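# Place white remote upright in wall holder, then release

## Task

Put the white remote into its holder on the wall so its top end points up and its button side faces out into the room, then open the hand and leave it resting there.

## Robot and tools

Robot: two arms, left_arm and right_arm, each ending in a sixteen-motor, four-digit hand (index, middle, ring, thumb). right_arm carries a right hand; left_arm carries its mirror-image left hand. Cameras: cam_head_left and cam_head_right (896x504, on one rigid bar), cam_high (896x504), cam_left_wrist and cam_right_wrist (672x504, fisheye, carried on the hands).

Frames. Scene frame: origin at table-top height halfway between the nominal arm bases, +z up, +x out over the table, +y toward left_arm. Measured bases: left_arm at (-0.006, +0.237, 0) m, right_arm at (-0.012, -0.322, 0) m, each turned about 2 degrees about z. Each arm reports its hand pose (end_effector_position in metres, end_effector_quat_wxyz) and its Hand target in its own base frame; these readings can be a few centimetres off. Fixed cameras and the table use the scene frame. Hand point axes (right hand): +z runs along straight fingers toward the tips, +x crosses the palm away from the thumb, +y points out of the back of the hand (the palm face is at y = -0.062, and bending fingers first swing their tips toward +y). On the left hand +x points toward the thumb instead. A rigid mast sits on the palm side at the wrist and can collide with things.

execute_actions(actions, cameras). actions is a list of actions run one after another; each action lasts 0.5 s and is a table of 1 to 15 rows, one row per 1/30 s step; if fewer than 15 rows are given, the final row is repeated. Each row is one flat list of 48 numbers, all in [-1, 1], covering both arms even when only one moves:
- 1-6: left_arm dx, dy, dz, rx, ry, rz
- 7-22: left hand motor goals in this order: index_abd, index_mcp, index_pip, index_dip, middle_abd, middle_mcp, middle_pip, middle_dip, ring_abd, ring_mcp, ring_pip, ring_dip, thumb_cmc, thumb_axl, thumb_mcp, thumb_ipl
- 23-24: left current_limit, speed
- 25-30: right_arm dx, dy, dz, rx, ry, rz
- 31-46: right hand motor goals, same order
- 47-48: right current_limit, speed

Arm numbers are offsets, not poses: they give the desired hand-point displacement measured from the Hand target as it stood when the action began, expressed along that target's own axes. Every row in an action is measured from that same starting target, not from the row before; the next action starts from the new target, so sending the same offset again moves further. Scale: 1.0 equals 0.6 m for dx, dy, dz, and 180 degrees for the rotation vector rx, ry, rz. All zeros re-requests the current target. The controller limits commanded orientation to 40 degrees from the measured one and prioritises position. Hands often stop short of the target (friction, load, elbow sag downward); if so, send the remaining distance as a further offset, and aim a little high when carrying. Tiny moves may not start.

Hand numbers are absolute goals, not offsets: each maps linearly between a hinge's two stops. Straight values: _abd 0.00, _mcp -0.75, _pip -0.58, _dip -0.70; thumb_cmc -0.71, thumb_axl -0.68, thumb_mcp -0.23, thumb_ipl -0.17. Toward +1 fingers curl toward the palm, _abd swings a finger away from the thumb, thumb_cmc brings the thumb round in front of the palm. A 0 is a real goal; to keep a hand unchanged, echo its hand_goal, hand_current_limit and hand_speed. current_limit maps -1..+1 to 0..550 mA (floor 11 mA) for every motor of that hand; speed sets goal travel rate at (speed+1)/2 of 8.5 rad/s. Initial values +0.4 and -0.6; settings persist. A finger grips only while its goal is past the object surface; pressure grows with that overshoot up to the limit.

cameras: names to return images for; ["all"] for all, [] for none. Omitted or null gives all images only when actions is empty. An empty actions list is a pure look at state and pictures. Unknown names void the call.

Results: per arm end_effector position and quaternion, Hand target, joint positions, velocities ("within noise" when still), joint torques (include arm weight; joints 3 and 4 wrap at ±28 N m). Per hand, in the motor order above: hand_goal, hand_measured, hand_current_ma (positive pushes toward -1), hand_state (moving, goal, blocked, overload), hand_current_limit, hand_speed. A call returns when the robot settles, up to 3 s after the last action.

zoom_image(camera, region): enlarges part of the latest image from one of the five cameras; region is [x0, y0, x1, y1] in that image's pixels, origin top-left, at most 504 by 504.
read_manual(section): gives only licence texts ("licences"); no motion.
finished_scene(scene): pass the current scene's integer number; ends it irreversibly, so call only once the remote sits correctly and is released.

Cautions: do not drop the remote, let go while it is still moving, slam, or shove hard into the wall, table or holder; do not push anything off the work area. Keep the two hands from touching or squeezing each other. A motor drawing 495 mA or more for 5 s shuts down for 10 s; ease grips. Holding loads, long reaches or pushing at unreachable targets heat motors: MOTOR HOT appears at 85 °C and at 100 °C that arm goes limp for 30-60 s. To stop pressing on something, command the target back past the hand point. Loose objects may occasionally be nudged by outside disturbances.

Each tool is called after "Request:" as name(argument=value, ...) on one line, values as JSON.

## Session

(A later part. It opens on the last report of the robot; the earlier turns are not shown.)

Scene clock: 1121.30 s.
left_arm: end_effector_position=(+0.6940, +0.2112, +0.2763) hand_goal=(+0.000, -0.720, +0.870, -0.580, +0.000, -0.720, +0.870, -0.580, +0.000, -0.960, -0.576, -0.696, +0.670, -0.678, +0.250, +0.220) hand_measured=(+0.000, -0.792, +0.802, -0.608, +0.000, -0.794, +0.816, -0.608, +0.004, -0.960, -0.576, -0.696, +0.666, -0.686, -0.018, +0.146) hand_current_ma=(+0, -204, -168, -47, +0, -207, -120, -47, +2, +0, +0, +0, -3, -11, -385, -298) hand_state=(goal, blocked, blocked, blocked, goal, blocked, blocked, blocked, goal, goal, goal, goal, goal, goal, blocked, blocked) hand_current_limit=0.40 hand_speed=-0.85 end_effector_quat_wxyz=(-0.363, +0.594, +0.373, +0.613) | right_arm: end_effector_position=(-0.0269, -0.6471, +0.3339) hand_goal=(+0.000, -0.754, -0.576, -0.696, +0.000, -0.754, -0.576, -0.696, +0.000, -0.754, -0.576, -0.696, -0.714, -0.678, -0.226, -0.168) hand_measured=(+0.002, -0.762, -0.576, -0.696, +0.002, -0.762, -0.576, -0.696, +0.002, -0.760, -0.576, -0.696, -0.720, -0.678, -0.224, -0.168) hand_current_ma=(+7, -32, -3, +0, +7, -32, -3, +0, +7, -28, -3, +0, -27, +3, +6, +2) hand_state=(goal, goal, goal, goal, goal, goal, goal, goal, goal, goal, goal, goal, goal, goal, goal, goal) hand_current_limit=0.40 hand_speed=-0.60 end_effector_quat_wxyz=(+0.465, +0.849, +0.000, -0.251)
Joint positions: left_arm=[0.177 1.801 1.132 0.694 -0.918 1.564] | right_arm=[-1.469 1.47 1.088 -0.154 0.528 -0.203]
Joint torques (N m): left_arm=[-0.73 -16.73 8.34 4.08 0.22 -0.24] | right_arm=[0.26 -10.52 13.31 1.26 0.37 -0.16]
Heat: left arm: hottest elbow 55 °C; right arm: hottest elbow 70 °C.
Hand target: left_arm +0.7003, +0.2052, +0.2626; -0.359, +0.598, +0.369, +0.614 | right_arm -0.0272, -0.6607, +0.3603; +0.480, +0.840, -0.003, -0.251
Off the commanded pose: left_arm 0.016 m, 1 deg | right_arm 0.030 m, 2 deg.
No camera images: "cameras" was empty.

Request:
execute_actions(actions=[[[-0.01,0,0,0,0,0,0,-0.72,0.87,-0.58,0,-0.72,0.87,-0.58,0,-0.959,-0.576,-0.696,0.671,-0.678,0.25,0.22,0.4,-0.85,0,0,0,0,0,0,0,-0.754,-0.576,-0.696,0,-0.754,-0.576,-0.696,0,-0.754,-0.576,-0.696,-0.714,-0.678,-0.226,-0.168,0.4,-0.6]]], cameras=["cam_head_left","cam_high"])

Request:
zoom_image(camera="cam_high", region=[455, 40, 505, 115])

Request:
zoom_image(camera="cam_head_left", region=[270, 50, 330, 130])

Scene clock: 1127.70 s.
left_arm: end_effector_position=(+0.6939, +0.2113, +0.2755) hand_goal=(+0.000, -0.720, +0.870, -0.580, +0.000, -0.720, +0.870, -0.580, +0.000, -0.960, -0.576, -0.696, +0.670, -0.678, +0.250, +0.220) hand_measured=(+0.000, -0.792, +0.802, -0.608, +0.000, -0.794, +0.816, -0.608, +0.004, -0.960, -0.576, -0.696, +0.666, -0.686, -0.018, +0.146) hand_current_ma=(+0, -204, -168, -47, +0, -207, -120, -47, +2, +0, +0, +0, -4, -11, -385, -298) hand_state=(goal, blocked, blocked, blocked, goal, blocked, blocked, blocked, goal, goal, goal, goal, goal, goal, blocked, blocked) hand_current_limit=0.40 hand_speed=-0.85 end_effector_quat_wxyz=(-0.362, +0.591, +0.375, +0.616) | right_arm: end_effector_position=(-0.0269, -0.6471, +0.3339) hand_goal=(+0.000, -0.754, -0.576, -0.696, +0.000, -0.754, -0.576, -0.696, +0.000, -0.754, -0.576, -0.696, -0.714, -0.678, -0.226, -0.168) hand_measured=(+0.002, -0.762, -0.576, -0.696, +0.002, -0.762, -0.576, -0.696, +0.002, -0.760, -0.576, -0.696, -0.720, -0.678, -0.224, -0.168) hand_current_ma=(+7, -32, -3, +0, +7, -32, -3, +0, +7, -28, -3, +0, -27, +3, +6, +2) hand_state=(goal, goal, goal, goal, goal, goal, goal, goal, goal, goal, goal, goal, goal, goal, goal, goal) hand_current_limit=0.40 hand_speed=-0.60 end_effector_quat_wxyz=(+0.465, +0.849, +0.000, -0.251)
Joint positions: left_arm=[0.177 1.807 1.13 0.712 -0.918 1.564] | right_arm=[-1.469 1.47 1.088 -0.154 0.528 -0.203]
Joint torques (N m): left_arm=[-0.91 -15.97 8.08 3.93 0.22 -0.2] | right_arm=[0.26 -10.58 13.3 1.26 0.38 -0.15]
Heat: left arm: hottest elbow 55 °C; right arm: hottest elbow 70 °C.
Hand target: left_arm +0.7006, +0.2052, +0.2565; -0.359, +0.598, +0.369, +0.614 | right_arm -0.0272, -0.6607, +0.3603; +0.480, +0.840, -0.003, -0.251
Off the commanded pose: left_arm 0.021 m, 1 deg | right_arm 0.030 m, 2 deg.
Images, in order (width x height): cam_head_left 896x504, cam_high 896x504.

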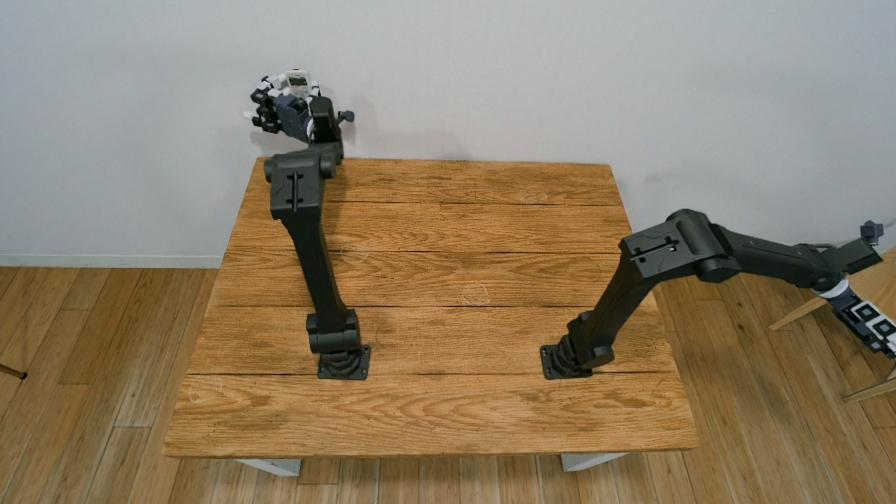

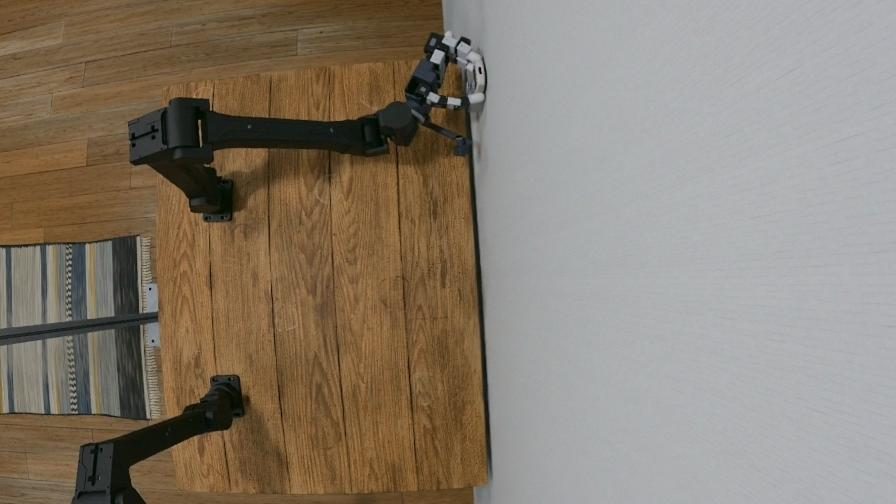

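Scaled by 6.720 from the camera's 896x504 image, which has a finer 1280x720 frame.

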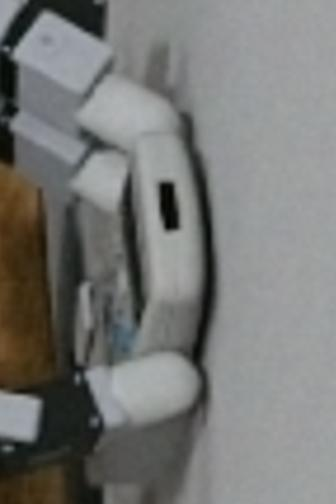

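Scaled by 6.300 from the camera's 896x504 image, which has a finer 1280x720 frame.

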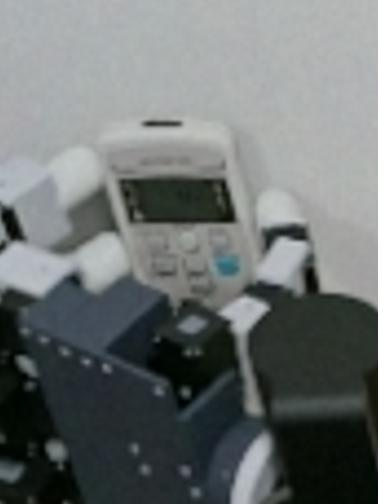

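Request:
execute_actions(actions=[[[0.015,0,0,0,0,0,0,-0.74,0.82,-0.58,0,-0.74,0.82,-0.58,0,-0.959,-0.576,-0.696,0.671,-0.678,0.05,0.17,0.4,-0.85,0,0,0,0,0,0,0,-0.754,-0.576,-0.696,0,-0.754,-0.576,-0.696,0,-0.754,-0.576,-0.696,-0.714,-0.678,-0.226,-0.168,0.4,-0.6]],[[0,0,0,0,0,0,0,-0.8,0.74,-0.58,0,-0.8,0.74,-0.58,0,-0.959,-0.576,-0.696,0.671,-0.678,-0.05,0.13,0.4,-0.85,0,0,0,0,0,0,0,-0.754,-0.576,-0.696,0,-0.754,-0.576,-0.696,0,-0.754,-0.576,-0.696,-0.714,-0.678,-0.226,-0.168,0.4,-0.6]]], cameras=[])

Scene clock: 1138.00 s.
left_arm: end_effector_position=(+0.6941, +0.2110, +0.2755) hand_goal=(+0.000, -0.800, +0.740, -0.580, +0.000, -0.800, +0.740, -0.580, +0.000, -0.960, -0.576, -0.696, +0.670, -0.678, -0.050, +0.130) hand_measured=(+0.000, -0.798, +0.744, -0.582, +0.000, -0.800, +0.746, -0.582, +0.004, -0.960, -0.576, -0.696, +0.676, -0.678, -0.048, +0.130) hand_current_ma=(+0, +0, +2, -2, +0, +0, +4, -1, +2, +0, +0, +0, +6, +0, +1, +0) hand_state=(goal, goal, goal, goal, goal, goal, goal, goal, goal, goal, goal, goal, goal, goal, goal, goal) hand_current_limit=0.40 hand_speed=-0.85 end_effector_quat_wxyz=(-0.361, +0.591, +0.374, +0.617) | right_arm: end_effector_position=(-0.0269, -0.6471, +0.3339) hand_goal=(+0.000, -0.754, -0.576, -0.696, +0.000, -0.754, -0.576, -0.696, +0.000, -0.754, -0.576, -0.696, -0.714, -0.678, -0.226, -0.168) hand_measured=(+0.002, -0.762, -0.576, -0.696, +0.002, -0.762, -0.576, -0.696, +0.002, -0.760, -0.576, -0.696, -0.720, -0.678, -0.224, -0.168) hand_current_ma=(+7, -32, -3, +0, +7, -32, -3, +0, +7, -28, -3, +0, -27, +3, +6, +2) hand_state=(goal, goal, goal, goal, goal, goal, goal, goal, goal, goal, goal, goal, goal, goal, goal, goal) hand_current_limit=0.40 hand_speed=-0.60 end_effector_quat_wxyz=(+0.465, +0.849, +0.000, -0.251)
Joint positions: left_arm=[0.177 1.807 1.13 0.712 -0.916 1.564] | right_arm=[-1.469 1.47 1.088 -0.154 0.528 -0.203]
Joint torques (N m): left_arm=[-1.14 -17.32 8.49 2.95 0.18 -0.22] | right_arm=[0.26 -10.58 13.31 1.26 0.38 -0.15]
Heat: left arm: hottest elbow 55 °C; right arm: hottest elbow 70 °C.
Hand target: left_arm +0.7003, +0.2052, +0.2655; -0.359, +0.598, +0.369, +0.614 | right_arm -0.0272, -0.6607, +0.3603; +0.480, +0.840, -0.003, -0.251
Off the commanded pose: left_arm 0.013 m, 1 deg | right_arm 0.030 m, 2 deg.
No camera images: "cameras" was empty.

Now open fully.

Request:
execute_actions(actions=[[[0,0,0,0,0,0,0,-0.959,0.591,-0.58,0,-0.959,0.591,-0.58,0,-0.959,-0.576,-0.696,0.671,-0.678,-0.226,0.103,0.4,-0.7,0,0,0,0,0,0,0,-0.754,-0.576,-0.696,0,-0.754,-0.576,-0.696,0,-0.754,-0.576,-0.696,-0.714,-0.678,-0.226,-0.168,0.4,-0.6]]], cameras=["cam_head_left","cam_high"])

Request:
zoom_image(camera="cam_high", region=[455, 40, 505, 115])

Request:
zoom_image(camera="cam_head_left", region=[270, 50, 330, 130])

Scene clock: 1143.20 s.
left_arm: end_effector_position=(+0.6964, +0.2025, +0.2755) hand_goal=(+0.000, -0.960, +0.590, -0.580, +0.000, -0.960, +0.590, -0.580, +0.000, -0.960, -0.576, -0.696, +0.670, -0.678, -0.226, +0.102) hand_measured=(+0.000, -0.960, +0.592, -0.582, +0.000, -0.912, +0.718, -0.544, +0.004, -0.960, -0.576, -0.696, +0.676, -0.678, -0.224, +0.104) hand_current_ma=(+0, +0, +1, -1, +0, +111, +385, +68, +2, +0, +0, +0, +6, +0, +1, +1) hand_state=(goal, goal, goal, goal, goal, blocked, blocked, blocked, goal, goal, goal, goal, goal, goal, goal, goal) hand_current_limit=0.40 hand_speed=-0.70 end_effector_quat_wxyz=(-0.358, +0.593, +0.371, +0.618) | right_arm: end_effector_position=(-0.0269, -0.6471, +0.3339) hand_goal=(+0.000, -0.754, -0.576, -0.696, +0.000, -0.754, -0.576, -0.696, +0.000, -0.754, -0.576, -0.696, -0.714, -0.678, -0.226, -0.168) hand_measured=(+0.002, -0.762, -0.576, -0.696, +0.002, -0.762, -0.576, -0.696, +0.002, -0.760, -0.576, -0.696, -0.720, -0.678, -0.224, -0.168) hand_current_ma=(+7, -32, -3, +0, +7, -32, -3, +0, +7, -28, -3, +0, -27, +3, +6, +2) hand_state=(goal, goal, goal, goal, goal, goal, goal, goal, goal, goal, goal, goal, goal, goal, goal, goal) hand_current_limit=0.40 hand_speed=-0.60 end_effector_quat_wxyz=(+0.465, +0.849, +0.000, -0.251)
Joint positions: left_arm=[0.164 1.807 1.13 0.712 -0.92 1.564] | right_arm=[-1.469 1.47 1.088 -0.154 0.528 -0.203]
Joint torques (N m): left_arm=[0.15 -17.2 8.58 2.82 0.32 -0.19] | right_arm=[0.26 -10.64 13.3 1.28 0.38 -0.15]
Heat: left arm: hottest elbow 55 °C; right arm: hottest elbow 70 °C.
Hand target: left_arm +0.7003, +0.2052, +0.2655; -0.359, +0.598, +0.369, +0.614 | right_arm -0.0272, -0.6607, +0.3603; +0.480, +0.840, -0.003, -0.251
Off the commanded pose: left_arm 0.011 m, 1 deg | right_arm 0.030 m, 2 deg.
Images, in order (width x height): cam_head_left 896x504, cam_high 896x504.

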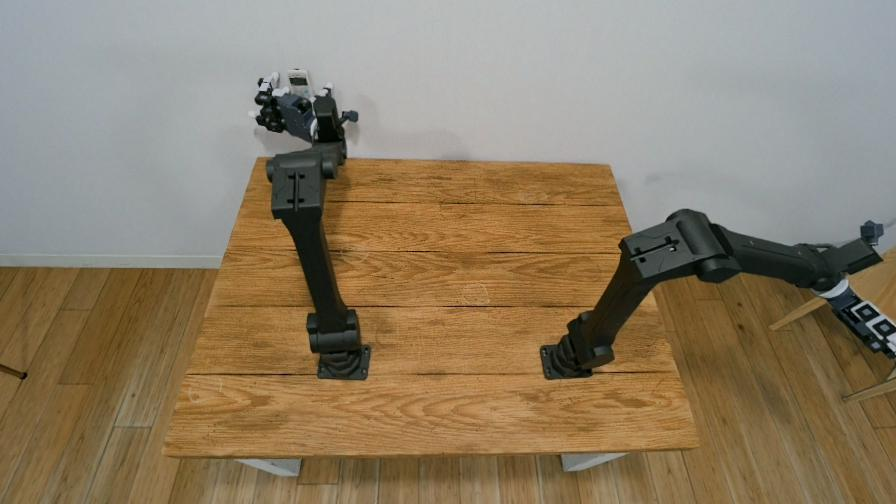

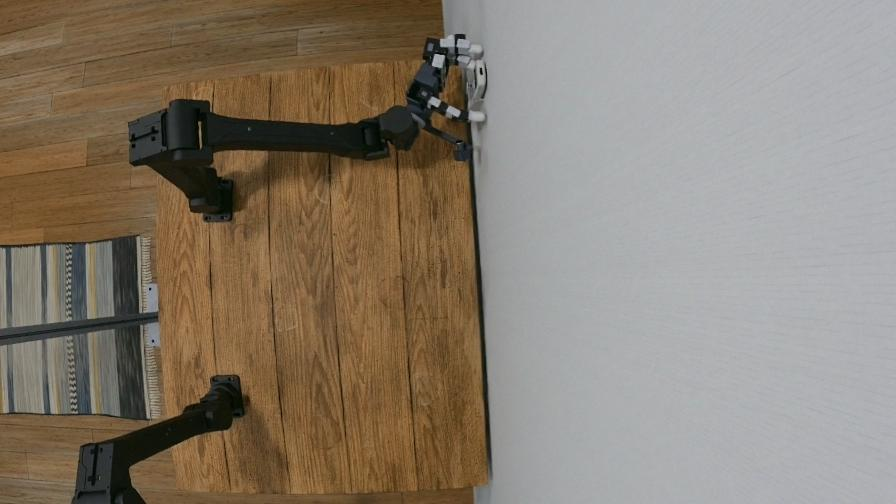

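Scaled by 6.720 from the camera's 896x504 image, which has a finer 1280x720 frame.

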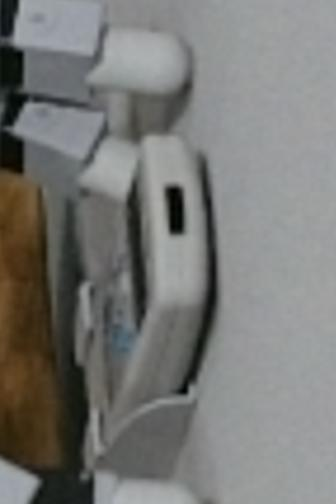

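Scaled by 6.300 from the camera's 896x504 image, which has a finer 1280x720 frame.

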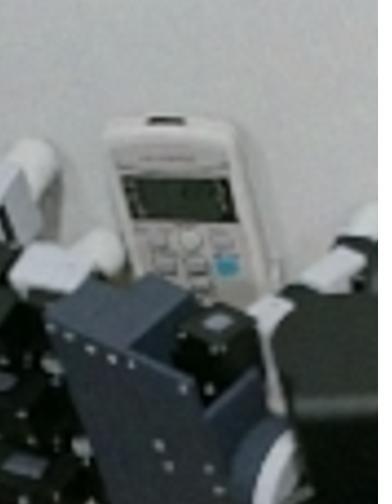

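Request:
execute_actions(actions=[[[0.0,-0.0094,0.0177,0,0,0,0,-0.959,0.591,-0.58,0,-0.82,0.745,-0.58,0,-0.959,-0.576,-0.696,0.671,-0.678,-0.226,0.103,0.4,-0.85,0,0,0,0,0,0,0,-0.754,-0.576,-0.696,0,-0.754,-0.576,-0.696,0,-0.754,-0.576,-0.696,-0.714,-0.678,-0.226,-0.168,0.4,-0.6]]], cameras=["cam_high"])

Request:
zoom_image(camera="cam_high", region=[455, 40, 505, 115])

Scene clock: 1153.73 s.
left_arm: end_effector_position=(+0.6944, +0.2142, +0.2756) hand_goal=(+0.000, -0.960, +0.590, -0.580, +0.000, -0.820, +0.744, -0.580, +0.000, -0.960, -0.576, -0.696, +0.670, -0.678, -0.226, +0.102) hand_measured=(+0.000, -0.960, +0.592, -0.582, +0.000, -0.822, +0.748, -0.576, +0.004, -0.960, -0.576, -0.696, +0.676, -0.678, -0.224, +0.104) hand_current_ma=(+0, +0, +1, +0, +0, -1, +3, +3, +2, +0, +0, +0, +6, +0, +1, +1) hand_state=(goal, goal, goal, goal, goal, goal, goal, goal, goal, goal, goal, goal, goal, goal, goal, goal) hand_current_limit=0.40 hand_speed=-0.85 end_effector_quat_wxyz=(-0.358, +0.593, +0.371, +0.619) | right_arm: end_effector_position=(-0.0269, -0.6471, +0.3339) hand_goal=(+0.000, -0.754, -0.576, -0.696, +0.000, -0.754, -0.576, -0.696, +0.000, -0.754, -0.576, -0.696, -0.714, -0.678, -0.226, -0.168) hand_measured=(+0.002, -0.762, -0.576, -0.696, +0.002, -0.762, -0.576, -0.696, +0.002, -0.760, -0.576, -0.696, -0.720, -0.678, -0.224, -0.168) hand_current_ma=(+7, -32, -3, +0, +7, -32, -3, +0, +7, -28, -3, +0, -27, +3, +6, +2) hand_state=(goal, goal, goal, goal, goal, goal, goal, goal, goal, goal, goal, goal, goal, goal, goal, goal) hand_current_limit=0.40 hand_speed=-0.60 end_effector_quat_wxyz=(+0.465, +0.849, +0.000, -0.251)
Joint positions: left_arm=[0.186 1.807 1.13 0.712 -0.897 1.564] | right_arm=[-1.469 1.47 1.088 -0.154 0.528 -0.203]
Joint torques (N m): left_arm=[0.15 -17.08 9.02 2.84 0.24 -0.23] | right_arm=[0.26 -10.64 13.3 1.28 0.38 -0.15]
Heat: left arm: hottest elbow 55 °C; right arm: hottest elbow 71 °C.
Hand target: left_arm +0.7003, +0.2174, +0.2655; -0.359, +0.598, +0.370, +0.614 | right_arm -0.0272, -0.6607, +0.3603; +0.480, +0.840, -0.003, -0.251
Off the commanded pose: left_arm 0.012 m, 1 deg | right_arm 0.030 m, 2 deg.
Images, in order (width x height): cam_high 896x504.

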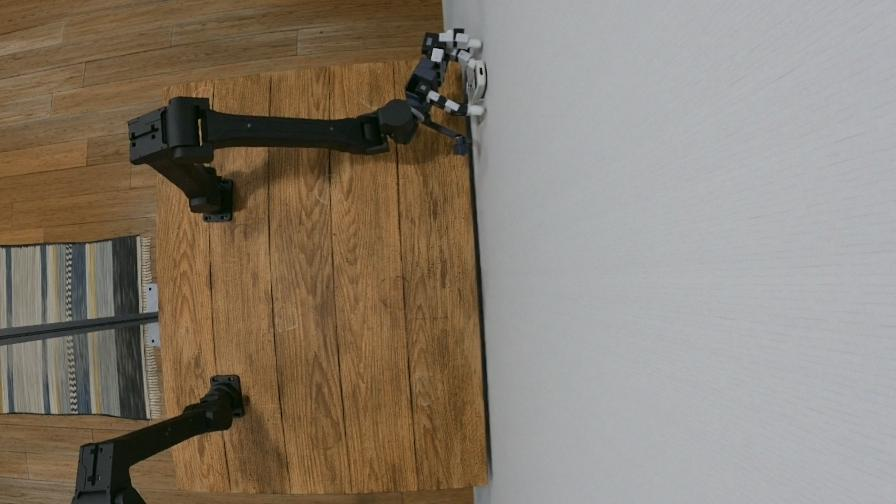

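Scaled by 6.720 from the camera's 896x504 image, which has a finer 1280x720 frame.

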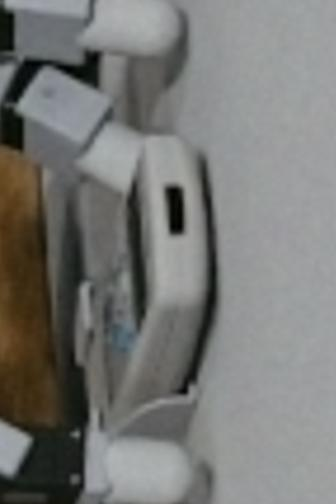

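Request:
execute_actions(actions=[[[0.08,0,0,0,0,0,0,-0.959,0.591,-0.58,0,-0.82,0.745,-0.58,0,-0.959,-0.576,-0.696,0.671,-0.678,-0.226,0.103,0.4,-0.85,0,0,0,0,0,0,0,-0.754,-0.576,-0.696,0,-0.754,-0.576,-0.696,0,-0.754,-0.576,-0.696,-0.714,-0.678,-0.226,-0.168,0.4,-0.6]]], cameras=["cam_high"])

Request:
zoom_image(camera="cam_high", region=[455, 40, 505, 115])

Scene clock: 1158.20 s.
left_arm: end_effector_position=(+0.6914, +0.2133, +0.2909) hand_goal=(+0.000, -0.960, +0.590, -0.580, +0.000, -0.820, +0.744, -0.580, +0.000, -0.960, -0.576, -0.696, +0.670, -0.678, -0.226, +0.102) hand_measured=(+0.000, -0.960, +0.592, -0.582, +0.000, -0.822, +0.746, -0.576, +0.004, -0.960, -0.576, -0.696, +0.678, -0.678, -0.224, +0.104) hand_current_ma=(+0, +0, +1, +0, +0, -1, +2, +2, +2, +0, +0, +0, +7, +0, +1, +1) hand_state=(goal, goal, goal, goal, goal, goal, goal, goal, goal, goal, goal, goal, goal, goal, goal, goal) hand_current_limit=0.40 hand_speed=-0.85 end_effector_quat_wxyz=(-0.363, +0.610, +0.364, +0.603) | right_arm: end_effector_position=(-0.0269, -0.6471, +0.3339) hand_goal=(+0.000, -0.754, -0.576, -0.696, +0.000, -0.754, -0.576, -0.696, +0.000, -0.754, -0.576, -0.696, -0.714, -0.678, -0.226, -0.168) hand_measured=(+0.002, -0.762, -0.576, -0.696, +0.002, -0.762, -0.576, -0.696, +0.002, -0.760, -0.576, -0.696, -0.720, -0.678, -0.224, -0.168) hand_current_ma=(+7, -32, -3, +0, +7, -32, -3, +0, +7, -28, -3, +0, -27, +3, +6, +2) hand_state=(goal, goal, goal, goal, goal, goal, goal, goal, goal, goal, goal, goal, goal, goal, goal, goal) hand_current_limit=0.40 hand_speed=-0.60 end_effector_quat_wxyz=(+0.465, +0.849, +0.000, -0.251)
Joint positions: left_arm=[0.186 1.753 1.14 0.598 -0.895 1.564] | right_arm=[-1.469 1.47 1.088 -0.154 0.528 -0.203]
Joint torques (N m): left_arm=[-0.38 -18.78 11.19 2.76 0.11 -0.22] | right_arm=[0.21 -10.58 13.31 1.25 0.38 -0.15]
Heat: left arm: hottest elbow 55 °C; right arm: hottest elbow 71 °C.
Hand target: left_arm +0.6989, +0.2175, +0.3134; -0.359, +0.598, +0.370, +0.614 | right_arm -0.0272, -0.6607, +0.3603; +0.480, +0.840, -0.003, -0.251
Off the commanded pose: left_arm 0.024 m, 2 deg | right_arm 0.030 m, 2 deg.
Images, in order (width x height): cam_high 896x504.

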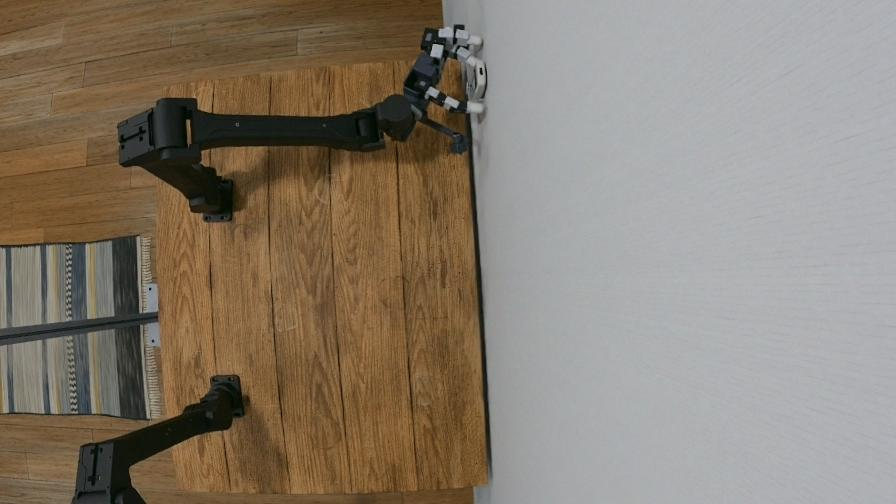

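Scaled by 6.720 from the camera's 896x504 image, which has a finer 1280x720 frame.

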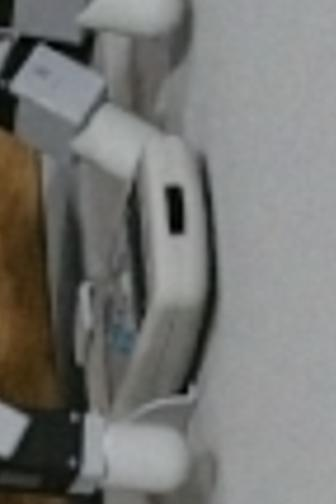

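Request:
execute_actions(actions=[[[0.04,0,0,0,0,0,0,-0.959,0.591,-0.58,0,-0.82,0.745,-0.58,0,-0.959,-0.576,-0.696,0.671,-0.678,-0.226,0.103,0.4,-0.7,0,0,0,0,0,0,0,-0.754,-0.576,-0.696,0,-0.754,-0.576,-0.696,0,-0.754,-0.576,-0.696,-0.714,-0.678,-0.226,-0.168,0.4,-0.6]],[[0,0,0,0,0,0,0,-0.959,0.591,-0.58,0,-0.959,0.591,-0.58,0,-0.959,-0.576,-0.696,0.671,-0.678,-0.226,0.103,0.4,-0.7,0,0,0,0,0,0,0,-0.754,-0.576,-0.696,0,-0.754,-0.576,-0.696,0,-0.754,-0.576,-0.696,-0.714,-0.678,-0.226,-0.168,0.4,-0.6]]], cameras=["cam_high"])

Request:
zoom_image(camera="cam_high", region=[455, 40, 505, 115])

Scene clock: 1166.37 s.
left_arm: end_effector_position=(+0.6913, +0.2133, +0.3136) hand_goal=(+0.000, -0.960, +0.590, -0.580, +0.000, -0.960, +0.590, -0.580, +0.000, -0.960, -0.576, -0.696, +0.670, -0.678, -0.226, +0.102) hand_measured=(+0.000, -0.960, +0.592, -0.582, +0.000, -0.958, +0.592, -0.578, +0.004, -0.960, -0.576, -0.696, +0.678, -0.678, -0.224, +0.104) hand_current_ma=(+0, +0, +1, +0, +0, +2, +2, +2, +2, +0, +0, +0, +7, +0, +1, +1) hand_state=(goal, goal, goal, goal, goal, goal, goal, goal, goal, goal, goal, goal, goal, goal, goal, goal) hand_current_limit=0.40 hand_speed=-0.70 end_effector_quat_wxyz=(-0.363, +0.610, +0.364, +0.603) | right_arm: end_effector_position=(-0.0269, -0.6471, +0.3339) hand_goal=(+0.000, -0.754, -0.576, -0.696, +0.000, -0.754, -0.576, -0.696, +0.000, -0.754, -0.576, -0.696, -0.714, -0.678, -0.226, -0.168) hand_measured=(+0.002, -0.762, -0.576, -0.696, +0.002, -0.762, -0.576, -0.696, +0.002, -0.760, -0.576, -0.696, -0.720, -0.678, -0.224, -0.168) hand_current_ma=(+7, -32, -3, +0, +7, -32, -3, +0, +7, -28, -3, +0, -27, +3, +6, +2) hand_state=(goal, goal, goal, goal, goal, goal, goal, goal, goal, goal, goal, goal, goal, goal, goal, goal) hand_current_limit=0.40 hand_speed=-0.60 end_effector_quat_wxyz=(+0.465, +0.849, +0.000, -0.251)
Joint positions: left_arm=[0.186 1.718 1.164 0.538 -0.894 1.564] | right_arm=[-1.469 1.47 1.088 -0.154 0.528 -0.203]
Joint torques (N m): left_arm=[0.03 -18.78 11.66 2.76 0.09 -0.21] | right_arm=[0.21 -10.58 13.27 1.26 0.38 -0.15]
Heat: left arm: hottest elbow 57 °C; right arm: hottest elbow 71 °C.
Hand target: left_arm +0.6982, +0.2175, +0.3376; -0.359, +0.598, +0.370, +0.614 | right_arm -0.0272, -0.6607, +0.3603; +0.480, +0.840, -0.003, -0.251
Off the commanded pose: left_arm 0.025 m, 2 deg | right_arm 0.030 m, 2 deg.
Images, in order (width x height): cam_high 896x504.

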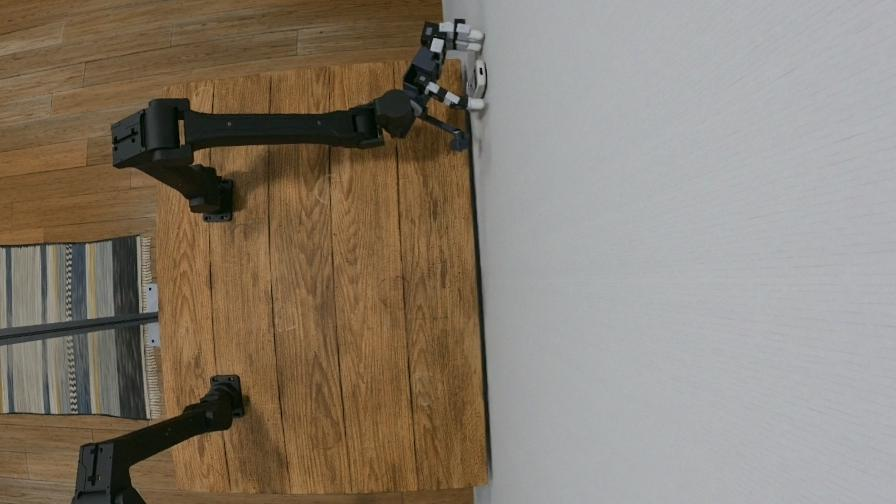

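Scaled by 6.720 from the camera's 896x504 image, which has a finer 1280x720 frame.

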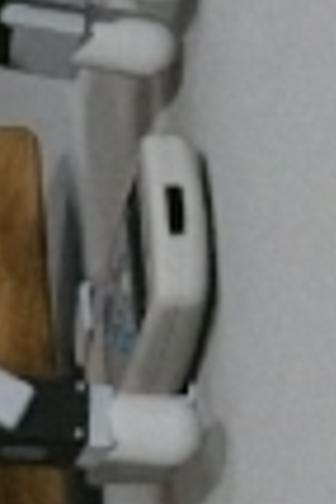

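Request:
execute_actions(actions=[[[0.0,-0.10,-0.053,0,0,0,0,-0.959,0.591,-0.58,0,-0.959,0.591,-0.58,0,-0.959,-0.576,-0.696,0.671,-0.678,-0.226,0.103,0.4,-0.7,0,0,0,0,0,0,0,-0.754,-0.576,-0.696,0,-0.754,-0.576,-0.696,0,-0.754,-0.576,-0.696,-0.714,-0.678,-0.226,-0.168,0.4,-0.6]],[[0.0,-0.15,-0.08,0,0,0,0,-0.959,0.591,-0.58,0,-0.959,0.591,-0.58,0,-0.959,-0.576,-0.696,0.671,-0.678,-0.226,0.103,0.4,-0.7,0,0,0,0,0,0,0,-0.754,-0.576,-0.696,0,-0.754,-0.576,-0.696,0,-0.754,-0.576,-0.696,-0.714,-0.678,-0.226,-0.168,0.4,-0.6]]], cameras=["cam_high","cam_head_left"])

Request:
zoom_image(camera="cam_high", region=[455, 40, 505, 115])

Request:
zoom_image(camera="cam_head_left", region=[270, 50, 330, 130])

Scene clock: 1173.90 s.
left_arm: end_effector_position=(+0.5299, +0.2165, +0.3298) hand_goal=(+0.000, -0.960, +0.590, -0.580, +0.000, -0.960, +0.590, -0.580, +0.000, -0.960, -0.576, -0.696, +0.670, -0.678, -0.226, +0.102) hand_measured=(+0.000, -0.960, +0.592, -0.582, +0.000, -0.960, +0.592, -0.578, +0.004, -0.960, -0.576, -0.696, +0.678, -0.678, -0.224, +0.104) hand_current_ma=(+0, +0, +1, +0, +0, +0, +1, +2, +2, +0, +0, +0, +9, +0, +1, +1) hand_state=(goal, goal, goal, goal, goal, goal, goal, goal, goal, goal, goal, goal, goal, goal, goal, goal) hand_current_limit=0.40 hand_speed=-0.70 end_effector_quat_wxyz=(-0.361, +0.603, +0.367, +0.609) | right_arm: end_effector_position=(-0.0269, -0.6471, +0.3339) hand_goal=(+0.000, -0.754, -0.576, -0.696, +0.000, -0.754, -0.576, -0.696, +0.000, -0.754, -0.576, -0.696, -0.714, -0.678, -0.226, -0.168) hand_measured=(+0.002, -0.762, -0.576, -0.696, +0.002, -0.762, -0.576, -0.696, +0.002, -0.760, -0.576, -0.696, -0.720, -0.678, -0.224, -0.168) hand_current_ma=(+7, -32, -3, +0, +7, -32, -3, +0, +7, -28, -3, +0, -27, +3, +6, +2) hand_state=(goal, goal, goal, goal, goal, goal, goal, goal, goal, goal, goal, goal, goal, goal, goal, goal) hand_current_limit=0.40 hand_speed=-0.60 end_effector_quat_wxyz=(+0.465, +0.849, +0.000, -0.251)
Joint positions: left_arm=[0.27 1.321 0.741 0.586 -0.812 1.563] | right_arm=[-1.469 1.47 1.088 -0.154 0.528 -0.203]
Joint torques (N m): left_arm=[0.38 -11.4 8.62 3.67 0.12 -0.24] | right_arm=[0.26 -10.64 13.29 1.25 0.38 -0.15]
Heat: left arm: hottest elbow 58 °C; right arm: hottest elbow 71 °C.
Hand target: left_arm +0.5285, +0.2172, +0.3330; -0.359, +0.598, +0.370, +0.614 | right_arm -0.0272, -0.6607, +0.3603; +0.480, +0.840, -0.003, -0.251
Off the commanded pose: left_arm 0.004 m, 1 deg | right_arm 0.030 m, 2 deg.
Images, in order (width x height): cam_head_left 896x504, cam_high 896x504.

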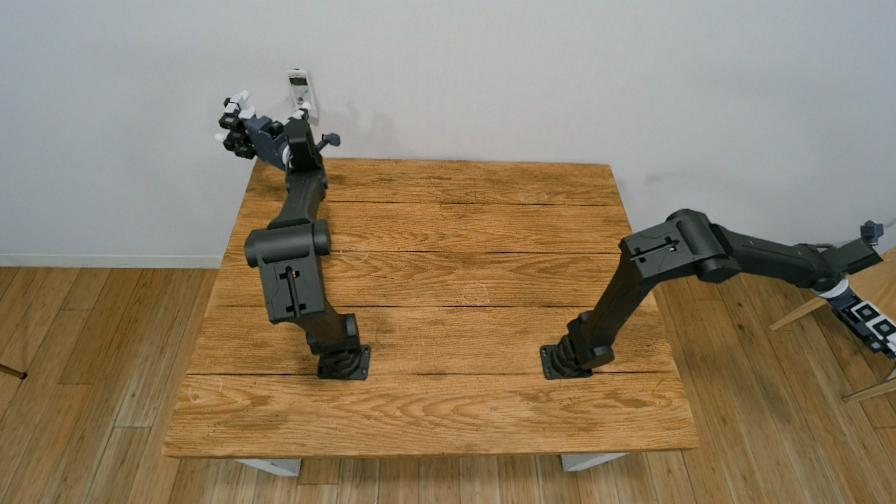

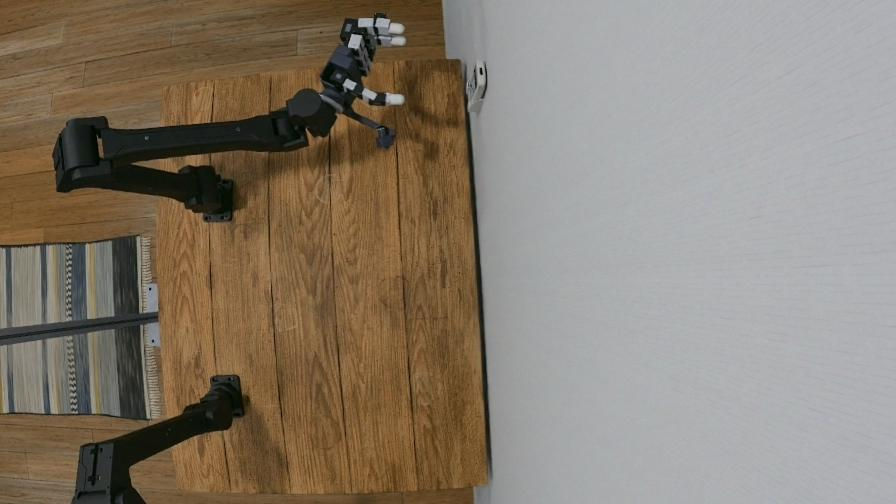

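Scaled by 6.720 from the camera's 896x504 image, which has a finer 1280x720 frame.

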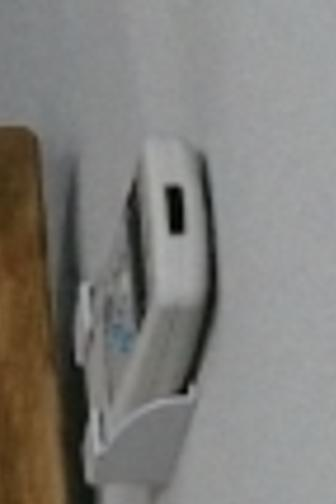

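Scaled by 6.300 from the camera's 896x504 image, which has a finer 1280x720 frame.

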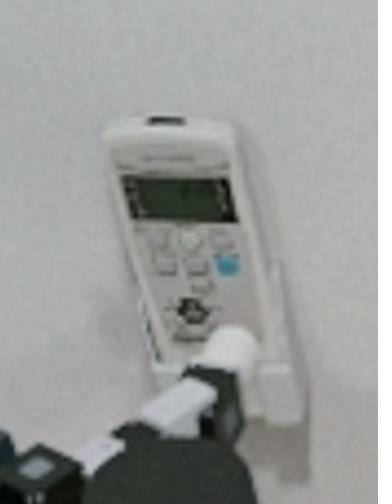

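Request:
finished_scene(scene=1)

The scene is finished: the task was done.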